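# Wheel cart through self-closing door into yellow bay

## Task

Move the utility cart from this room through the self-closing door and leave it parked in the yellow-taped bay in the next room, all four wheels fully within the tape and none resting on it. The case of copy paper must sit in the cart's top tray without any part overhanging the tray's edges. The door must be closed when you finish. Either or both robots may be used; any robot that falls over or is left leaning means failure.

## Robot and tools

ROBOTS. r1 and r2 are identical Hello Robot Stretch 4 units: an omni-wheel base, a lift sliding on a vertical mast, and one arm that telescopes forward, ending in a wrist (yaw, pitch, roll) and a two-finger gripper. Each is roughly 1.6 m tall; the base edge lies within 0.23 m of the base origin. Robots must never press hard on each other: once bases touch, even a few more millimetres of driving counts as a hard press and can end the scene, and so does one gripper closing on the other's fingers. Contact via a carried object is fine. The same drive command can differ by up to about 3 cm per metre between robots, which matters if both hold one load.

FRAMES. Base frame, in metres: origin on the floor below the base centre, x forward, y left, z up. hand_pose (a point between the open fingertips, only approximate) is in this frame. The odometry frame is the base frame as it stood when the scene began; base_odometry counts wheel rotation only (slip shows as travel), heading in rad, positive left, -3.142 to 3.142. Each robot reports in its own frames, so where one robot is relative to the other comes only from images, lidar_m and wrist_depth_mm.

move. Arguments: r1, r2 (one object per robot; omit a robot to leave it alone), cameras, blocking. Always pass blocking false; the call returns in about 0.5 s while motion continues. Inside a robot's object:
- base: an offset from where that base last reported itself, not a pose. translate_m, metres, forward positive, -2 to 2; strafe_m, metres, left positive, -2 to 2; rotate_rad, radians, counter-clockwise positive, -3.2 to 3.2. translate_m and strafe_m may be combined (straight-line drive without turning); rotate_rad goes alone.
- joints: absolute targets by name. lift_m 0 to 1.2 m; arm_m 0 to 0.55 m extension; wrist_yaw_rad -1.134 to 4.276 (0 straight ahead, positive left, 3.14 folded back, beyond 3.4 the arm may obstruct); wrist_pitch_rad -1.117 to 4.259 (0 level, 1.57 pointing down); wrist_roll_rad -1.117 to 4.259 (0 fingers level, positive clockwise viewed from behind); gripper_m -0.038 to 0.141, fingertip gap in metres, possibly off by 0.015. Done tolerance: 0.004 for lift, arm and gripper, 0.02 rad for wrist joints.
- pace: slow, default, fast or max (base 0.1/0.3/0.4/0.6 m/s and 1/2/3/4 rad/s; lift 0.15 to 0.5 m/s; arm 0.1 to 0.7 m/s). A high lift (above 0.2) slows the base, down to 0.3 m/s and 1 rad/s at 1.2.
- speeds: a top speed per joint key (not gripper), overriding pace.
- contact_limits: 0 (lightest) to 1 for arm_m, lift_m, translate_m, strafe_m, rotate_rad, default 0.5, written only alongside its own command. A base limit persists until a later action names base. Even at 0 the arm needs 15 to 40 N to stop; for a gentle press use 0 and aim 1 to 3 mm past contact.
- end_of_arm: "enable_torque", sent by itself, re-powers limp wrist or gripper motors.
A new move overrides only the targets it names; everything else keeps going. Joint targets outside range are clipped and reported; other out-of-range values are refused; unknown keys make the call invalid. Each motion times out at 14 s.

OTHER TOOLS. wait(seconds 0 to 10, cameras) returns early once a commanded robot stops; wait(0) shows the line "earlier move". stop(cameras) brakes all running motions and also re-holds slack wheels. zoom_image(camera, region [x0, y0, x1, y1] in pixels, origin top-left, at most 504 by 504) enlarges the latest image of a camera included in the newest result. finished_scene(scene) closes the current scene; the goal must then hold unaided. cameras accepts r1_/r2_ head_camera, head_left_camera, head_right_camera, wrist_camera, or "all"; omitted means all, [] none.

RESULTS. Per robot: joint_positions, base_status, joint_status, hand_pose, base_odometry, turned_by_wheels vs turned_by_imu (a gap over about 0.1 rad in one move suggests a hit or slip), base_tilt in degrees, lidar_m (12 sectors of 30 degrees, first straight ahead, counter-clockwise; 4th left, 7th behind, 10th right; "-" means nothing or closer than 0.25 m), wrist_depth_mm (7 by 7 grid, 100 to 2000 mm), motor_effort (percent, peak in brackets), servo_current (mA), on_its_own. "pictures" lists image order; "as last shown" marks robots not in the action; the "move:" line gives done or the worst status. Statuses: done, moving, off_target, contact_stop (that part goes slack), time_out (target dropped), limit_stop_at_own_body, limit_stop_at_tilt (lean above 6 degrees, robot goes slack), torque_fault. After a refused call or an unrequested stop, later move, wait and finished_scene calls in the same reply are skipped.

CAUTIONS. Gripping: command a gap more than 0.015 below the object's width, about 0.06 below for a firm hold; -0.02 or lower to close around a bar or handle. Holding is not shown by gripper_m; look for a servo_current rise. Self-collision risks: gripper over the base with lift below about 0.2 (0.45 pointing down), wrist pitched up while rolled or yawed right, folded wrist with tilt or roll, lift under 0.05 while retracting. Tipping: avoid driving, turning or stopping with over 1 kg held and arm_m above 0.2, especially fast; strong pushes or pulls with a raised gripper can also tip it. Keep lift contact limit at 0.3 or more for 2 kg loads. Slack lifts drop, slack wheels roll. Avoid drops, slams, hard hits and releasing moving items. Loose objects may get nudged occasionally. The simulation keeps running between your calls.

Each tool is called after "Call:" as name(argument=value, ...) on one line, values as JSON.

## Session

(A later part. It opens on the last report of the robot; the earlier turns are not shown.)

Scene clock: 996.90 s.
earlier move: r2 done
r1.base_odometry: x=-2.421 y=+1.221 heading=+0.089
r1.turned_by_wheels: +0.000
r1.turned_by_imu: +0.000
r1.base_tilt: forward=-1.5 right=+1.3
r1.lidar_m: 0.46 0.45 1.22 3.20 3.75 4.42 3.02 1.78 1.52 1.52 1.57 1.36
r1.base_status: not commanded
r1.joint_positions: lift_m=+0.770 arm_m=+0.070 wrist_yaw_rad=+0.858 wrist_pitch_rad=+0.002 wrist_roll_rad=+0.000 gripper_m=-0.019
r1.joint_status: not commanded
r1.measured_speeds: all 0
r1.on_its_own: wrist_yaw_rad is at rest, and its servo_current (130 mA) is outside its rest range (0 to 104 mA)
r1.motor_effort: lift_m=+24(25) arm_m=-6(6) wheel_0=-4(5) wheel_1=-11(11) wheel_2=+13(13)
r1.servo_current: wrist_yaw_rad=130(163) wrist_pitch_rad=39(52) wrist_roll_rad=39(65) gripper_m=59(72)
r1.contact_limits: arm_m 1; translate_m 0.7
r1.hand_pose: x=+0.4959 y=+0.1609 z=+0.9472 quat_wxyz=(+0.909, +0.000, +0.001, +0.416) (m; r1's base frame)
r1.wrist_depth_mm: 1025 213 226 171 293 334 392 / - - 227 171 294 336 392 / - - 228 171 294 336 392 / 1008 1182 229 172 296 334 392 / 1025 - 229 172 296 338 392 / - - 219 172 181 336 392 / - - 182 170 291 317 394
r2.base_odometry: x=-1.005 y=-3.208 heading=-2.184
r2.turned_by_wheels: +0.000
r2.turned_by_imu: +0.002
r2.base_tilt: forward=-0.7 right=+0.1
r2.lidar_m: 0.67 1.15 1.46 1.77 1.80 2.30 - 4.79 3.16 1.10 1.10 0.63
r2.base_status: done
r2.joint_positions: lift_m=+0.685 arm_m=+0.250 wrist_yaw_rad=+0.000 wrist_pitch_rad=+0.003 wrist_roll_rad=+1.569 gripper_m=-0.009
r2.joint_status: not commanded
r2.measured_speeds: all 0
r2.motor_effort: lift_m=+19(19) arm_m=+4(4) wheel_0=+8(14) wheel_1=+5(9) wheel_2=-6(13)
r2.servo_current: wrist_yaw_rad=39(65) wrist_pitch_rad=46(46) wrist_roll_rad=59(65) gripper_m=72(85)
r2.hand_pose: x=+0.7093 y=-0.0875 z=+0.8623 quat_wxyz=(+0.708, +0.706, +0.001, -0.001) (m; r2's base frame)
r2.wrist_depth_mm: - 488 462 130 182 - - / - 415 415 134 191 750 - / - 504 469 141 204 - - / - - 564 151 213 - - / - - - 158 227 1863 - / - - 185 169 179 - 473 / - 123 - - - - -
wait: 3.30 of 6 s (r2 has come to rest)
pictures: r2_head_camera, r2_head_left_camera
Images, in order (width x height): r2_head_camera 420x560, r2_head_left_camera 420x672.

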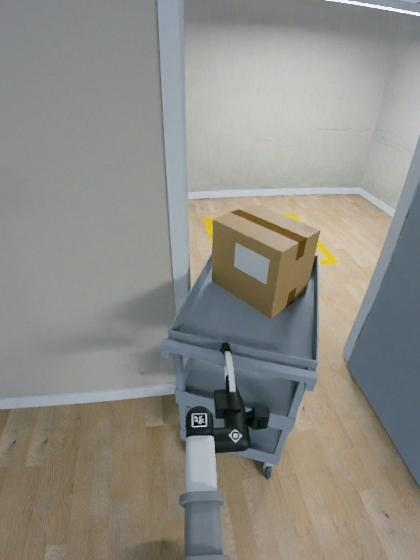

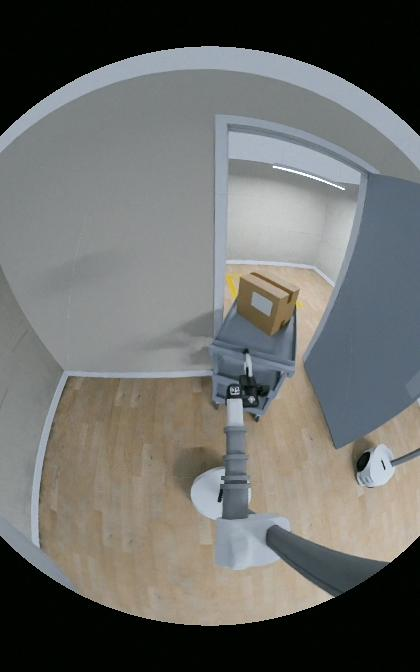

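Call:
move(blocking=false, r2={"base":{"translate_m":0.3,"strafe_m":-0.11},"pace":"slow"}, cameras=[])

Call:
wait(seconds=6, cameras=["r2_head_camera","r2_head_left_camera"])

Scene clock: 1008.77 s.
move: r2 moving
r1.base_odometry: x=-2.421 y=+1.221 heading=+0.089
r1.turned_by_wheels: +0.000
r1.turned_by_imu: +0.000
r1.base_tilt: forward=-1.5 right=+1.2
r1.lidar_m: 0.47 0.46 1.21 3.18 3.76 4.42 3.03 1.78 1.52 1.53 1.53 1.34
r1.base_status: not commanded
r1.joint_positions: lift_m=+0.770 arm_m=+0.070 wrist_yaw_rad=+0.858 wrist_pitch_rad=+0.002 wrist_roll_rad=+0.000 gripper_m=-0.019
r1.joint_status: not commanded
r1.measured_speeds: all 0
r1.motor_effort: lift_m=+24(24) arm_m=-6(6) wheel_0=-5(5) wheel_1=-11(11) wheel_2=+13(13)
r1.servo_current: wrist_yaw_rad=143(143) wrist_pitch_rad=39(46) wrist_roll_rad=46(59) gripper_m=52(65)
r1.contact_limits: arm_m 1; translate_m 0.7
r1.hand_pose: x=+0.4959 y=+0.1609 z=+0.9472 quat_wxyz=(+0.909, +0.000, +0.001, +0.416) (m; r1's base frame)
r1.wrist_depth_mm: - 213 226 171 294 334 392 / - - 228 171 293 334 392 / - - 227 172 294 334 392 / 1042 1138 229 171 296 334 392 / - - 229 172 296 336 397 / - - 218 173 181 338 394 / - - 182 169 293 315 394
r2.base_odometry: x=-1.016 y=-3.215 heading=-2.183
r2.turned_by_wheels: +0.001
r2.turned_by_imu: +0.001
r2.base_tilt: forward=-0.7 right=+0.0
r2.lidar_m: 0.66 1.13 1.44 1.78 1.81 2.30 - 4.78 3.21 1.09 1.09 0.62
r2.base_status: translate_m moving; strafe_m moving
r2.joint_positions: lift_m=+0.685 arm_m=+0.250 wrist_yaw_rad=+0.000 wrist_pitch_rad=+0.003 wrist_roll_rad=+1.569 gripper_m=-0.009
r2.joint_status: not commanded
r2.measured_speeds: translate_m=+0.048 strafe_m=-0.017 rotate_rad=+0.002 lift_m=+0.000 arm_m=+0.000 wrist_yaw_rad=+0.003 wrist_pitch_rad=+0.000 wrist_roll_rad=+0.000
r2.motor_effort: lift_m=+19(19) arm_m=+4(4) wheel_0=+9(13) wheel_1=+6(7) wheel_2=-8(10)
r2.servo_current: wrist_yaw_rad=39(59) wrist_pitch_rad=33(46) wrist_roll_rad=59(59) gripper_m=72(72)
r2.hand_pose: x=+0.7093 y=-0.0875 z=+0.8623 quat_wxyz=(+0.708, +0.706, +0.001, -0.001) (m; r2's base frame)
r2.wrist_depth_mm: - 477 462 129 181 - - / - 415 413 132 191 - - / - 508 469 141 204 - - / - - 564 150 213 - - / - - - 158 226 1863 - / - - 185 167 179 - 477 / - 123 - - - - -
pictures: none
No camera images: "cameras" was empty.

Scene clock: 1012.67 s.
earlier move: r2 done
r1.base_odometry: x=-2.421 y=+1.221 heading=+0.089
r1.turned_by_wheels: +0.000
r1.turned_by_imu: +0.000
r1.base_tilt: forward=-1.5 right=+1.3
r1.lidar_m: 0.48 0.47 1.18 3.18 3.76 4.41 3.02 1.77 1.53 1.53 1.56 1.35
r1.base_status: not commanded
r1.joint_positions: lift_m=+0.770 arm_m=+0.070 wrist_yaw_rad=+0.858 wrist_pitch_rad=+0.002 wrist_roll_rad=+0.000 gripper_m=-0.019
r1.joint_status: not commanded
r1.measured_speeds: all 0
r1.on_its_own: wrist_yaw_rad is at rest, and its servo_current (150 mA) is outside its rest range (0 to 104 mA)
r1.motor_effort: lift_m=+24(25) arm_m=-6(6) wheel_0=-4(5) wheel_1=-11(11) wheel_2=+13(13)
r1.servo_current: wrist_yaw_rad=150(156) wrist_pitch_rad=39(52) wrist_roll_rad=65(65) gripper_m=59(72)
r1.contact_limits: arm_m 1; translate_m 0.7
r1.hand_pose: x=+0.4959 y=+0.1609 z=+0.9472 quat_wxyz=(+0.909, +0.000, +0.001, +0.416) (m; r1's base frame)
r1.wrist_depth_mm: - 1008 227 171 293 332 389 / - 1025 228 171 296 336 392 / - 1008 229 172 293 336 389 / - 976 228 172 296 334 389 / - 1008 228 172 296 334 392 / - - 219 173 182 338 394 / - - 182 170 293 319 394
r2.base_odometry: x=-1.268 y=-3.390 heading=-2.183
r2.turned_by_wheels: +0.000
r2.turned_by_imu: +0.002
r2.base_tilt: forward=-0.7 right=+0.1
r2.lidar_m: 0.64 0.84 1.09 1.88 1.95 2.45 - 4.55 1.16 0.92 0.94 0.64
r2.base_status: done
r2.joint_positions: lift_m=+0.685 arm_m=+0.250 wrist_yaw_rad=+0.001 wrist_pitch_rad=+0.003 wrist_roll_rad=+1.569 gripper_m=-0.009
r2.joint_status: not commanded
r2.measured_speeds: all 0
r2.motor_effort: lift_m=+19(19) arm_m=+4(4) wheel_0=+6(13) wheel_1=+6(8) wheel_2=-4(10)
r2.servo_current: wrist_yaw_rad=52(59) wrist_pitch_rad=39(52) wrist_roll_rad=46(59) gripper_m=72(78)
r2.hand_pose: x=+0.7093 y=-0.0872 z=+0.8623 quat_wxyz=(+0.708, +0.706, +0.001, -0.001) (m; r2's base frame)
r2.wrist_depth_mm: - 496 469 131 183 - - / - 413 415 136 192 750 - / - 496 469 142 204 - - / - - 554 151 214 - - / - - - 158 227 1863 - / - - 190 168 179 1618 480 / - - - - - 1808 1205
wait: 3.90 of 6 s (r2 has come to rest)
pictures: r2_head_camera, r2_head_left_camera
Images, in order (width x height): r2_head_camera 420x560, r2_head_left_camera 420x672.

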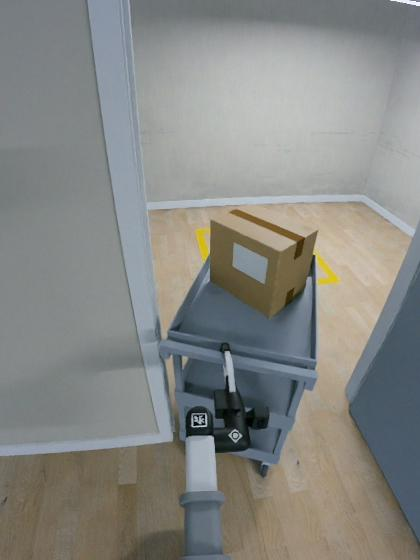

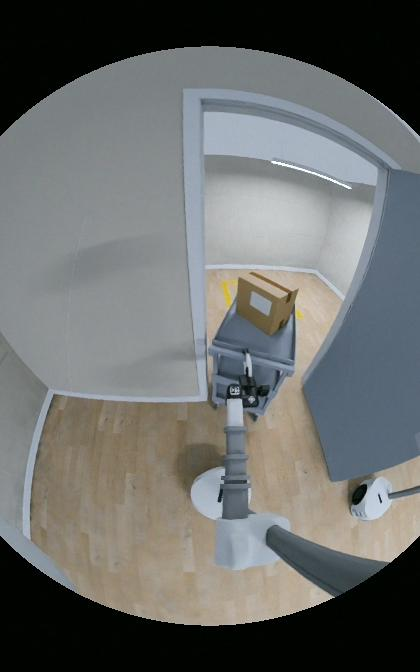

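Call:
move(blocking=false, r2={"base":{"translate_m":0.3,"strafe_m":-0.14},"pace":"slow"}, cameras=[])

Call:
wait(seconds=6, cameras=["r2_head_camera","r2_head_left_camera"])

Scene clock: 1018.07 s.
move: r2 moving
r1.base_odometry: x=-2.421 y=+1.221 heading=+0.089
r1.turned_by_wheels: +0.000
r1.turned_by_imu: +0.000
r1.base_tilt: forward=-1.5 right=+1.3
r1.lidar_m: 0.45 0.46 1.17 3.19 3.78 4.42 3.03 1.75 1.52 1.54 1.53 1.36
r1.base_status: not commanded
r1.joint_positions: lift_m=+0.770 arm_m=+0.070 wrist_yaw_rad=+0.858 wrist_pitch_rad=+0.002 wrist_roll_rad=+0.000 gripper_m=-0.019
r1.joint_status: not commanded
r1.measured_speeds: all 0
r1.motor_effort: lift_m=+24(24) arm_m=-6(6) wheel_0=-4(5) wheel_1=-11(11) wheel_2=+13(13)
r1.servo_current: wrist_yaw_rad=143(150) wrist_pitch_rad=46(46) wrist_roll_rad=52(65) gripper_m=65(65)
r1.contact_limits: arm_m 1; translate_m 0.7
r1.hand_pose: x=+0.4959 y=+0.1609 z=+0.9472 quat_wxyz=(+0.909, +0.000, +0.001, +0.416) (m; r1's base frame)
r1.wrist_depth_mm: - 213 227 171 294 334 389 / - - 227 171 294 334 392 / - - 228 171 293 334 392 / - 960 229 171 296 336 394 / - - 228 172 294 336 392 / - - 220 172 181 336 397 / - - 182 170 291 317 399
r2.base_odometry: x=-1.280 y=-3.397 heading=-2.183
r2.turned_by_wheels: +0.001
r2.turned_by_imu: +0.001
r2.base_tilt: forward=-0.6 right=+0.1
r2.lidar_m: 0.64 0.82 1.10 1.90 1.93 2.50 - 4.57 1.17 0.92 0.96 0.63
r2.base_status: translate_m moving; strafe_m moving
r2.joint_positions: lift_m=+0.685 arm_m=+0.250 wrist_yaw_rad=+0.001 wrist_pitch_rad=+0.003 wrist_roll_rad=+1.569 gripper_m=-0.009
r2.joint_status: not commanded
r2.measured_speeds: translate_m=+0.048 strafe_m=-0.022 rotate_rad=+0.000 lift_m=+0.000 arm_m=+0.000 wrist_yaw_rad=+0.000 wrist_pitch_rad=+0.000 wrist_roll_rad=+0.000
r2.motor_effort: lift_m=+19(19) arm_m=+4(4) wheel_0=+7(13) wheel_1=+8(8) wheel_2=-8(10)
r2.servo_current: wrist_yaw_rad=46(52) wrist_pitch_rad=46(46) wrist_roll_rad=46(52) gripper_m=72(72)
r2.hand_pose: x=+0.7093 y=-0.0872 z=+0.8623 quat_wxyz=(+0.708, +0.706, +0.001, -0.001) (m; r2's base frame)
r2.wrist_depth_mm: - 496 473 131 183 - - / - 415 415 135 193 759 - / - 496 466 142 206 - - / - - 554 151 214 - - / - - - 158 226 1863 - / - - 189 168 179 1576 480 / - - - - - 1808 1205
pictures: none
No camera images: "cameras" was empty.

Scene clock: 1022.07 s.
earlier move: r2 done
r1.base_odometry: x=-2.421 y=+1.221 heading=+0.089
r1.turned_by_wheels: +0.000
r1.turned_by_imu: +0.000
r1.base_tilt: forward=-1.5 right=+1.3
r1.lidar_m: 0.45 0.45 1.26 3.19 3.79 4.42 3.01 1.79 1.52 1.54 1.56 1.36
r1.base_status: not commanded
r1.joint_positions: lift_m=+0.770 arm_m=+0.070 wrist_yaw_rad=+0.858 wrist_pitch_rad=+0.002 wrist_roll_rad=+0.000 gripper_m=-0.019
r1.joint_status: not commanded
r1.measured_speeds: all 0
r1.on_its_own: wrist_yaw_rad is at rest, and its servo_current (124 mA) is outside its rest range (0 to 104 mA)
r1.motor_effort: lift_m=+24(25) arm_m=-6(6) wheel_0=-4(5) wheel_1=-10(11) wheel_2=+13(13)
r1.servo_current: wrist_yaw_rad=124(156) wrist_pitch_rad=46(52) wrist_roll_rad=59(65) gripper_m=59(65)
r1.contact_limits: arm_m 1; translate_m 0.7
r1.hand_pose: x=+0.4959 y=+0.1609 z=+0.9472 quat_wxyz=(+0.909, +0.000, +0.001, +0.416) (m; r1's base frame)
r1.wrist_depth_mm: - - 226 171 291 336 392 / - - 227 172 293 336 392 / - - 228 171 294 334 392 / - - 228 172 296 336 389 / - - 229 172 296 338 392 / - - 219 172 181 338 394 / - - 183 169 291 317 399
r2.base_odometry: x=-1.554 y=-3.555 heading=-2.183
r2.turned_by_wheels: +0.000
r2.turned_by_imu: +0.003
r2.base_tilt: forward=-0.7 right=+0.1
r2.lidar_m: 0.64 0.59 0.73 1.60 2.12 2.69 - 4.28 0.82 0.75 0.76 0.64
r2.base_status: done
r2.joint_positions: lift_m=+0.685 arm_m=+0.250 wrist_yaw_rad=+0.001 wrist_pitch_rad=+0.003 wrist_roll_rad=+1.569 gripper_m=-0.009
r2.joint_status: not commanded
r2.measured_speeds: all 0
r2.motor_effort: lift_m=+19(19) arm_m=+2(4) wheel_0=+6(15) wheel_1=+6(9) wheel_2=-4(10)
r2.servo_current: wrist_yaw_rad=39(65) wrist_pitch_rad=39(52) wrist_roll_rad=46(65) gripper_m=72(78)
r2.hand_pose: x=+0.7094 y=-0.0871 z=+0.8623 quat_wxyz=(+0.708, +0.706, +0.001, -0.001) (m; r2's base frame)
r2.wrist_depth_mm: - - 525 137 191 - - / - 445 424 142 199 750 - / - 473 462 148 208 - - / - - 535 156 218 - - / - - - 163 228 - - / - - 190 169 179 1618 504 / - - - - - 1808 1182
wait: 4.00 of 6 s (r2 has come to rest)
pictures: r2_head_camera, r2_head_left_camera
Images, in order (width x height): r2_head_camera 420x560, r2_head_left_camera 420x672.

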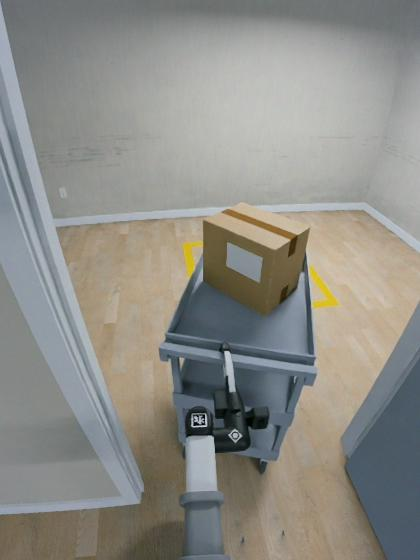

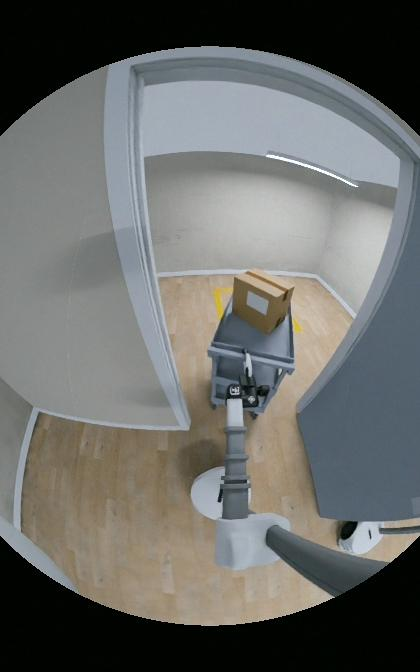

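Call:
zoom_image(camera="r2_head_camera", region=[140, 190, 380, 330])

Scaled by 2.100 from the camera's 420x560 image, which has a finer 1200x1600 frame.

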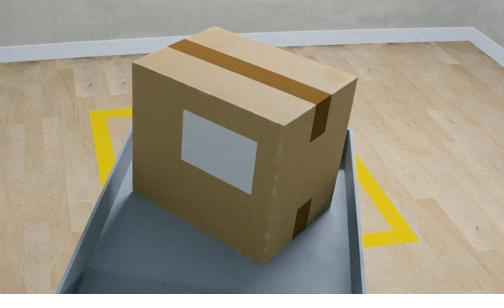

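Call:
move(blocking=false, r2={"base":{"translate_m":0.5,"strafe_m":-0.11},"pace":"slow"}, cameras=[])

Call:
wait(seconds=8, cameras=["r2_head_camera","r2_head_left_camera"])

Scene clock: 1044.97 s.
move: r2 moving
r1.base_odometry: x=-2.421 y=+1.221 heading=+0.089
r1.turned_by_wheels: +0.000
r1.turned_by_imu: +0.000
r1.base_tilt: forward=-1.5 right=+1.3
r1.lidar_m: 0.47 0.46 1.25 3.18 3.76 4.40 3.06 1.78 1.54 1.54 1.55 1.35
r1.base_status: not commanded
r1.joint_positions: lift_m=+0.770 arm_m=+0.070 wrist_yaw_rad=+0.858 wrist_pitch_rad=+0.002 wrist_roll_rad=+0.000 gripper_m=-0.019
r1.joint_status: not commanded
r1.measured_speeds: all 0
r1.motor_effort: lift_m=+24(24) arm_m=-6(6) wheel_0=-4(5) wheel_1=-11(11) wheel_2=+13(13)
r1.servo_current: wrist_yaw_rad=150(150) wrist_pitch_rad=46(46) wrist_roll_rad=46(65) gripper_m=65(65)
r1.contact_limits: arm_m 1; translate_m 0.7
r1.hand_pose: x=+0.4959 y=+0.1609 z=+0.9472 quat_wxyz=(+0.909, +0.000, +0.001, +0.416) (m; r1's base frame)
r1.wrist_depth_mm: - - 228 171 294 334 389 / - - 228 172 294 334 389 / - - 228 172 296 336 392 / - - 229 172 294 336 392 / - - 228 172 296 336 392 / - - 220 172 181 340 397 / - - 182 170 293 315 397
r2.base_odometry: x=-1.564 y=-3.563 heading=-2.182
r2.turned_by_wheels: +0.001
r2.turned_by_imu: +0.001
r2.base_tilt: forward=-0.7 right=+0.0
r2.lidar_m: 0.67 0.56 0.74 1.58 2.12 2.71 - 4.26 0.81 0.73 0.75 0.65
r2.base_status: translate_m moving; strafe_m moving
r2.joint_positions: lift_m=+0.685 arm_m=+0.250 wrist_yaw_rad=+0.001 wrist_pitch_rad=+0.003 wrist_roll_rad=+1.569 gripper_m=-0.009
r2.joint_status: not commanded
r2.measured_speeds: translate_m=+0.049 strafe_m=-0.011 rotate_rad=-0.003 lift_m=+0.000 arm_m=+0.000 wrist_yaw_rad=+0.000 wrist_pitch_rad=+0.000 wrist_roll_rad=+0.000
r2.motor_effort: lift_m=+19(19) arm_m=-1(1) wheel_0=+9(13) wheel_1=+7(8) wheel_2=-10(10)
r2.servo_current: wrist_yaw_rad=46(52) wrist_pitch_rad=33(46) wrist_roll_rad=33(52) gripper_m=72(78)
r2.hand_pose: x=+0.7094 y=-0.0871 z=+0.8623 quat_wxyz=(+0.708, +0.706, +0.001, -0.001) (m; r2's base frame)
r2.wrist_depth_mm: - - 525 137 191 - - / - 442 424 142 200 750 - / - 469 459 149 209 - - / - - 535 155 217 - - / - - - 163 228 - - / - - 190 170 180 1576 496 / - - - - - 1863 1160
pictures: none
No camera images: "cameras" was empty.

Scene clock: 1050.83 s.
earlier move: r2 done
r1.base_odometry: x=-2.421 y=+1.221 heading=+0.089
r1.turned_by_wheels: +0.000
r1.turned_by_imu: +0.000
r1.base_tilt: forward=-1.5 right=+1.3
r1.lidar_m: 0.45 0.46 2.91 3.21 3.75 4.40 3.02 1.78 1.53 1.52 1.56 1.35
r1.base_status: not commanded
r1.joint_positions: lift_m=+0.770 arm_m=+0.070 wrist_yaw_rad=+0.858 wrist_pitch_rad=+0.002 wrist_roll_rad=+0.000 gripper_m=-0.019
r1.joint_status: not commanded
r1.measured_speeds: all 0
r1.on_its_own: wrist_yaw_rad is at rest, and its servo_current (117 mA) is outside its rest range (0 to 104 mA)
r1.motor_effort: lift_m=+24(25) arm_m=-6(6) wheel_0=-4(5) wheel_1=-11(11) wheel_2=+13(13)
r1.servo_current: wrist_yaw_rad=117(156) wrist_pitch_rad=46(52) wrist_roll_rad=33(65) gripper_m=59(72)
r1.contact_limits: arm_m 1; translate_m 0.7
r1.hand_pose: x=+0.4959 y=+0.1609 z=+0.9472 quat_wxyz=(+0.909, +0.000, +0.001, +0.416) (m; r1's base frame)
r1.wrist_depth_mm: - - 227 171 294 336 392 / - - 227 172 294 334 392 / - - 228 171 296 336 389 / - - 229 172 294 336 389 / - - 229 172 296 336 392 / - - 219 172 181 338 394 / - - 182 170 291 317 399
r2.base_odometry: x=-1.931 y=-3.900 heading=-2.183
r2.turned_by_wheels: -0.001
r2.turned_by_imu: -0.001
r2.base_tilt: forward=-0.6 right=+0.1
r2.lidar_m: 0.67 3.08 0.39 0.36 2.28 2.92 - 0.96 0.65 0.58 0.61 0.62
r2.base_status: done
r2.joint_positions: lift_m=+0.685 arm_m=+0.250 wrist_yaw_rad=-0.001 wrist_pitch_rad=+0.003 wrist_roll_rad=+1.569 gripper_m=-0.009
r2.joint_status: not commanded
r2.measured_speeds: all 0
r2.motor_effort: lift_m=+19(19) arm_m=-3(4) wheel_0=+3(13) wheel_1=+4(8) wheel_2=-8(12)
r2.servo_current: wrist_yaw_rad=39(59) wrist_pitch_rad=46(46) wrist_roll_rad=46(59) gripper_m=72(78)
r2.hand_pose: x=+0.7092 y=-0.0876 z=+0.8623 quat_wxyz=(+0.708, +0.706, +0.001, -0.001) (m; r2's base frame)
r2.wrist_depth_mm: - - 480 132 186 - - / - 424 415 137 195 768 - / - 500 469 144 206 - - / - - 554 153 216 - - / - - - 161 228 1808 - / - - 189 169 180 1618 480 / - - - - - 1863 1160
wait: 5.87 of 8 s (r2 has come to rest)
pictures: r2_head_camera, r2_head_left_camera
Images, in order (width x height): r2_head_camera 420x560, r2_head_left_camera 420x672.

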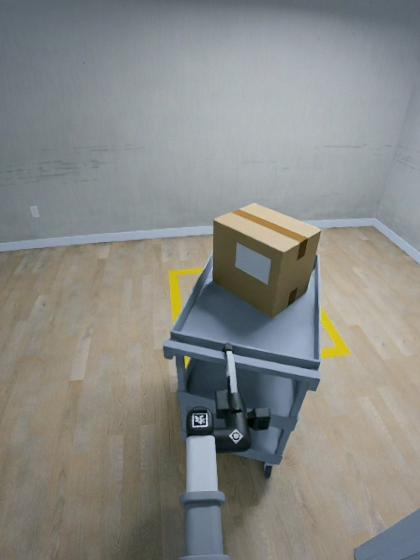

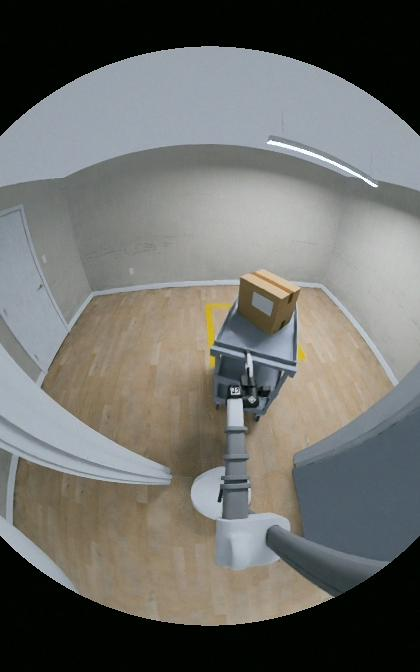

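Call:
zoom_image(camera="r2_head_camera", region=[140, 250, 380, 390])

Scaled by 2.100 from the camera's 420x560 image, which has a finer 1200x1600 frame.

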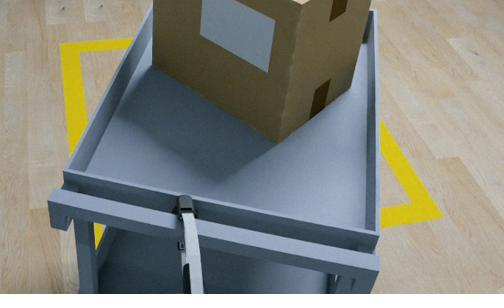

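Call:
move(blocking=false, r2={"base":{"translate_m":0.6,"strafe_m":-0.15},"pace":"slow"}, cameras=[])

Call:
wait(seconds=9, cameras=["r2_head_camera","r2_head_left_camera"])

Call:
zoom_image(camera="r2_head_camera", region=[120, 290, 400, 510])

Scene clock: 1069.17 s.
move: r2 moving
r1.base_odometry: x=-2.421 y=+1.221 heading=+0.089
r1.turned_by_wheels: +0.000
r1.turned_by_imu: +0.000
r1.base_tilt: forward=-1.5 right=+1.3
r1.lidar_m: 0.45 0.46 2.87 3.18 3.72 4.42 3.04 1.78 1.54 1.54 1.56 1.33
r1.base_status: not commanded
r1.joint_positions: lift_m=+0.770 arm_m=+0.070 wrist_yaw_rad=+0.858 wrist_pitch_rad=+0.002 wrist_roll_rad=+0.000 gripper_m=-0.019
r1.joint_status: not commanded
r1.measured_speeds: all 0
r1.motor_effort: lift_m=+24(24) arm_m=-6(6) wheel_0=-4(5) wheel_1=-11(11) wheel_2=+13(13)
r1.servo_current: wrist_yaw_rad=137(137) wrist_pitch_rad=46(46) wrist_roll_rad=39(59) gripper_m=59(65)
r1.contact_limits: arm_m 1; translate_m 0.7
r1.hand_pose: x=+0.4959 y=+0.1609 z=+0.9472 quat_wxyz=(+0.909, +0.000, +0.001, +0.416) (m; r1's base frame)
r1.wrist_depth_mm: - - 226 171 294 332 394 / - - 227 171 296 334 394 / - - 228 171 294 334 389 / - - 229 172 296 336 392 / - - 229 172 296 336 392 / - - 219 172 181 336 397 / - - 182 170 291 317 397
r2.base_odometry: x=-1.941 y=-3.909 heading=-2.183
r2.turned_by_wheels: +0.000
r2.turned_by_imu: +0.000
r2.base_tilt: forward=-0.7 right=+0.1
r2.lidar_m: 0.66 3.06 0.39 0.35 2.29 2.94 - 0.98 0.63 0.56 0.61 0.63
r2.base_status: translate_m moving; strafe_m moving
r2.joint_positions: lift_m=+0.685 arm_m=+0.250 wrist_yaw_rad=-0.001 wrist_pitch_rad=+0.003 wrist_roll_rad=+1.569 gripper_m=-0.009
r2.joint_status: not commanded
r2.measured_speeds: translate_m=+0.049 strafe_m=-0.012 rotate_rad=+0.000 lift_m=+0.000 arm_m=+0.000 wrist_yaw_rad=+0.000 wrist_pitch_rad=+0.000 wrist_roll_rad=+0.000
r2.motor_effort: lift_m=+19(19) arm_m=-4(4) wheel_0=+6(9) wheel_1=+7(7) wheel_2=-13(13)
r2.servo_current: wrist_yaw_rad=46(52) wrist_pitch_rad=39(46) wrist_roll_rad=46(59) gripper_m=65(85)
r2.hand_pose: x=+0.7092 y=-0.0876 z=+0.8623 quat_wxyz=(+0.708, +0.706, +0.001, -0.001) (m; r2's base frame)
r2.wrist_depth_mm: - - 459 131 185 - - / - 424 418 137 194 759 - / - 496 469 143 206 - - / - - 559 152 215 - - / - - - 160 228 1756 - / - - 190 168 180 1618 480 / - - - - - 1921 1182
pictures: none
No camera images: "cameras" was empty.

Scene clock: 1076.10 s.
earlier move: r2 done
r1.base_odometry: x=-2.421 y=+1.221 heading=+0.089
r1.turned_by_wheels: +0.000
r1.turned_by_imu: +0.000
r1.base_tilt: forward=-1.5 right=+1.3
r1.lidar_m: 0.47 0.45 2.91 3.19 3.76 4.41 3.03 1.76 1.52 1.53 1.54 1.35
r1.base_status: not commanded
r1.joint_positions: lift_m=+0.770 arm_m=+0.070 wrist_yaw_rad=+0.858 wrist_pitch_rad=+0.002 wrist_roll_rad=+0.000 gripper_m=-0.019
r1.joint_status: not commanded
r1.measured_speeds: all 0
r1.on_its_own: wrist_yaw_rad is at rest, and its servo_current (137 mA) is outside its rest range (0 to 104 mA)
r1.motor_effort: lift_m=+24(25) arm_m=-6(6) wheel_0=-4(5) wheel_1=-10(11) wheel_2=+13(13)
r1.servo_current: wrist_yaw_rad=137(150) wrist_pitch_rad=39(52) wrist_roll_rad=46(72) gripper_m=65(65)
r1.contact_limits: arm_m 1; translate_m 0.7
r1.hand_pose: x=+0.4959 y=+0.1609 z=+0.9472 quat_wxyz=(+0.909, +0.000, +0.001, +0.416) (m; r1's base frame)
r1.wrist_depth_mm: - - 227 171 294 336 389 / - - 228 171 294 334 394 / - - 229 171 293 336 389 / - - 228 172 294 336 389 / - - 229 172 296 336 392 / - - 219 172 181 342 392 / - - 182 169 291 317 402
r2.base_odometry: x=-2.399 y=-4.305 heading=-2.183
r2.turned_by_wheels: +0.000
r2.turned_by_imu: +0.002
r2.base_tilt: forward=-0.6 right=+0.0
r2.lidar_m: 0.68 2.49 2.65 2.44 0.70 0.74 - 0.63 0.55 1.02 2.32 0.62
r2.base_status: done
r2.joint_positions: lift_m=+0.685 arm_m=+0.250 wrist_yaw_rad=-0.001 wrist_pitch_rad=+0.003 wrist_roll_rad=+1.569 gripper_m=-0.009
r2.joint_status: not commanded
r2.measured_speeds: all 0
r2.motor_effort: lift_m=+19(19) arm_m=-3(4) wheel_0=+4(11) wheel_1=+4(8) wheel_2=-6(13)
r2.servo_current: wrist_yaw_rad=46(65) wrist_pitch_rad=33(52) wrist_roll_rad=59(65) gripper_m=72(85)
r2.hand_pose: x=+0.7092 y=-0.0876 z=+0.8623 quat_wxyz=(+0.708, +0.706, +0.001, -0.001) (m; r2's base frame)
r2.wrist_depth_mm: - 415 415 119 176 - - / - 407 410 126 185 - - / - - 484 134 196 - - / - - 591 145 210 - - / - - - 154 225 1708 - / - - 185 166 176 1576 469 / - 123 - - - - 1182
wait: 6.93 of 9 s (r2 has come to rest)
pictures: r2_head_camera, r2_head_left_camera
Images, in order (width x height): r2_head_camera 420x560, r2_head_left_camera 420x672.

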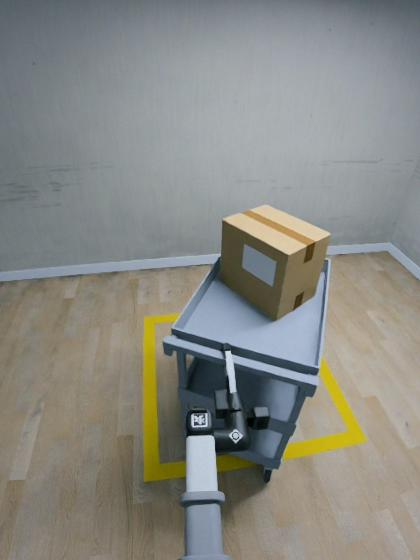

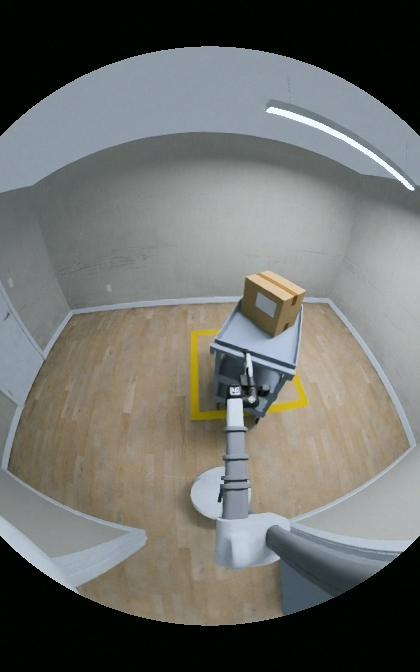

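Scaled by 1.800 from the camera's 420x560 image, which has a finer 1200x1600 frame.

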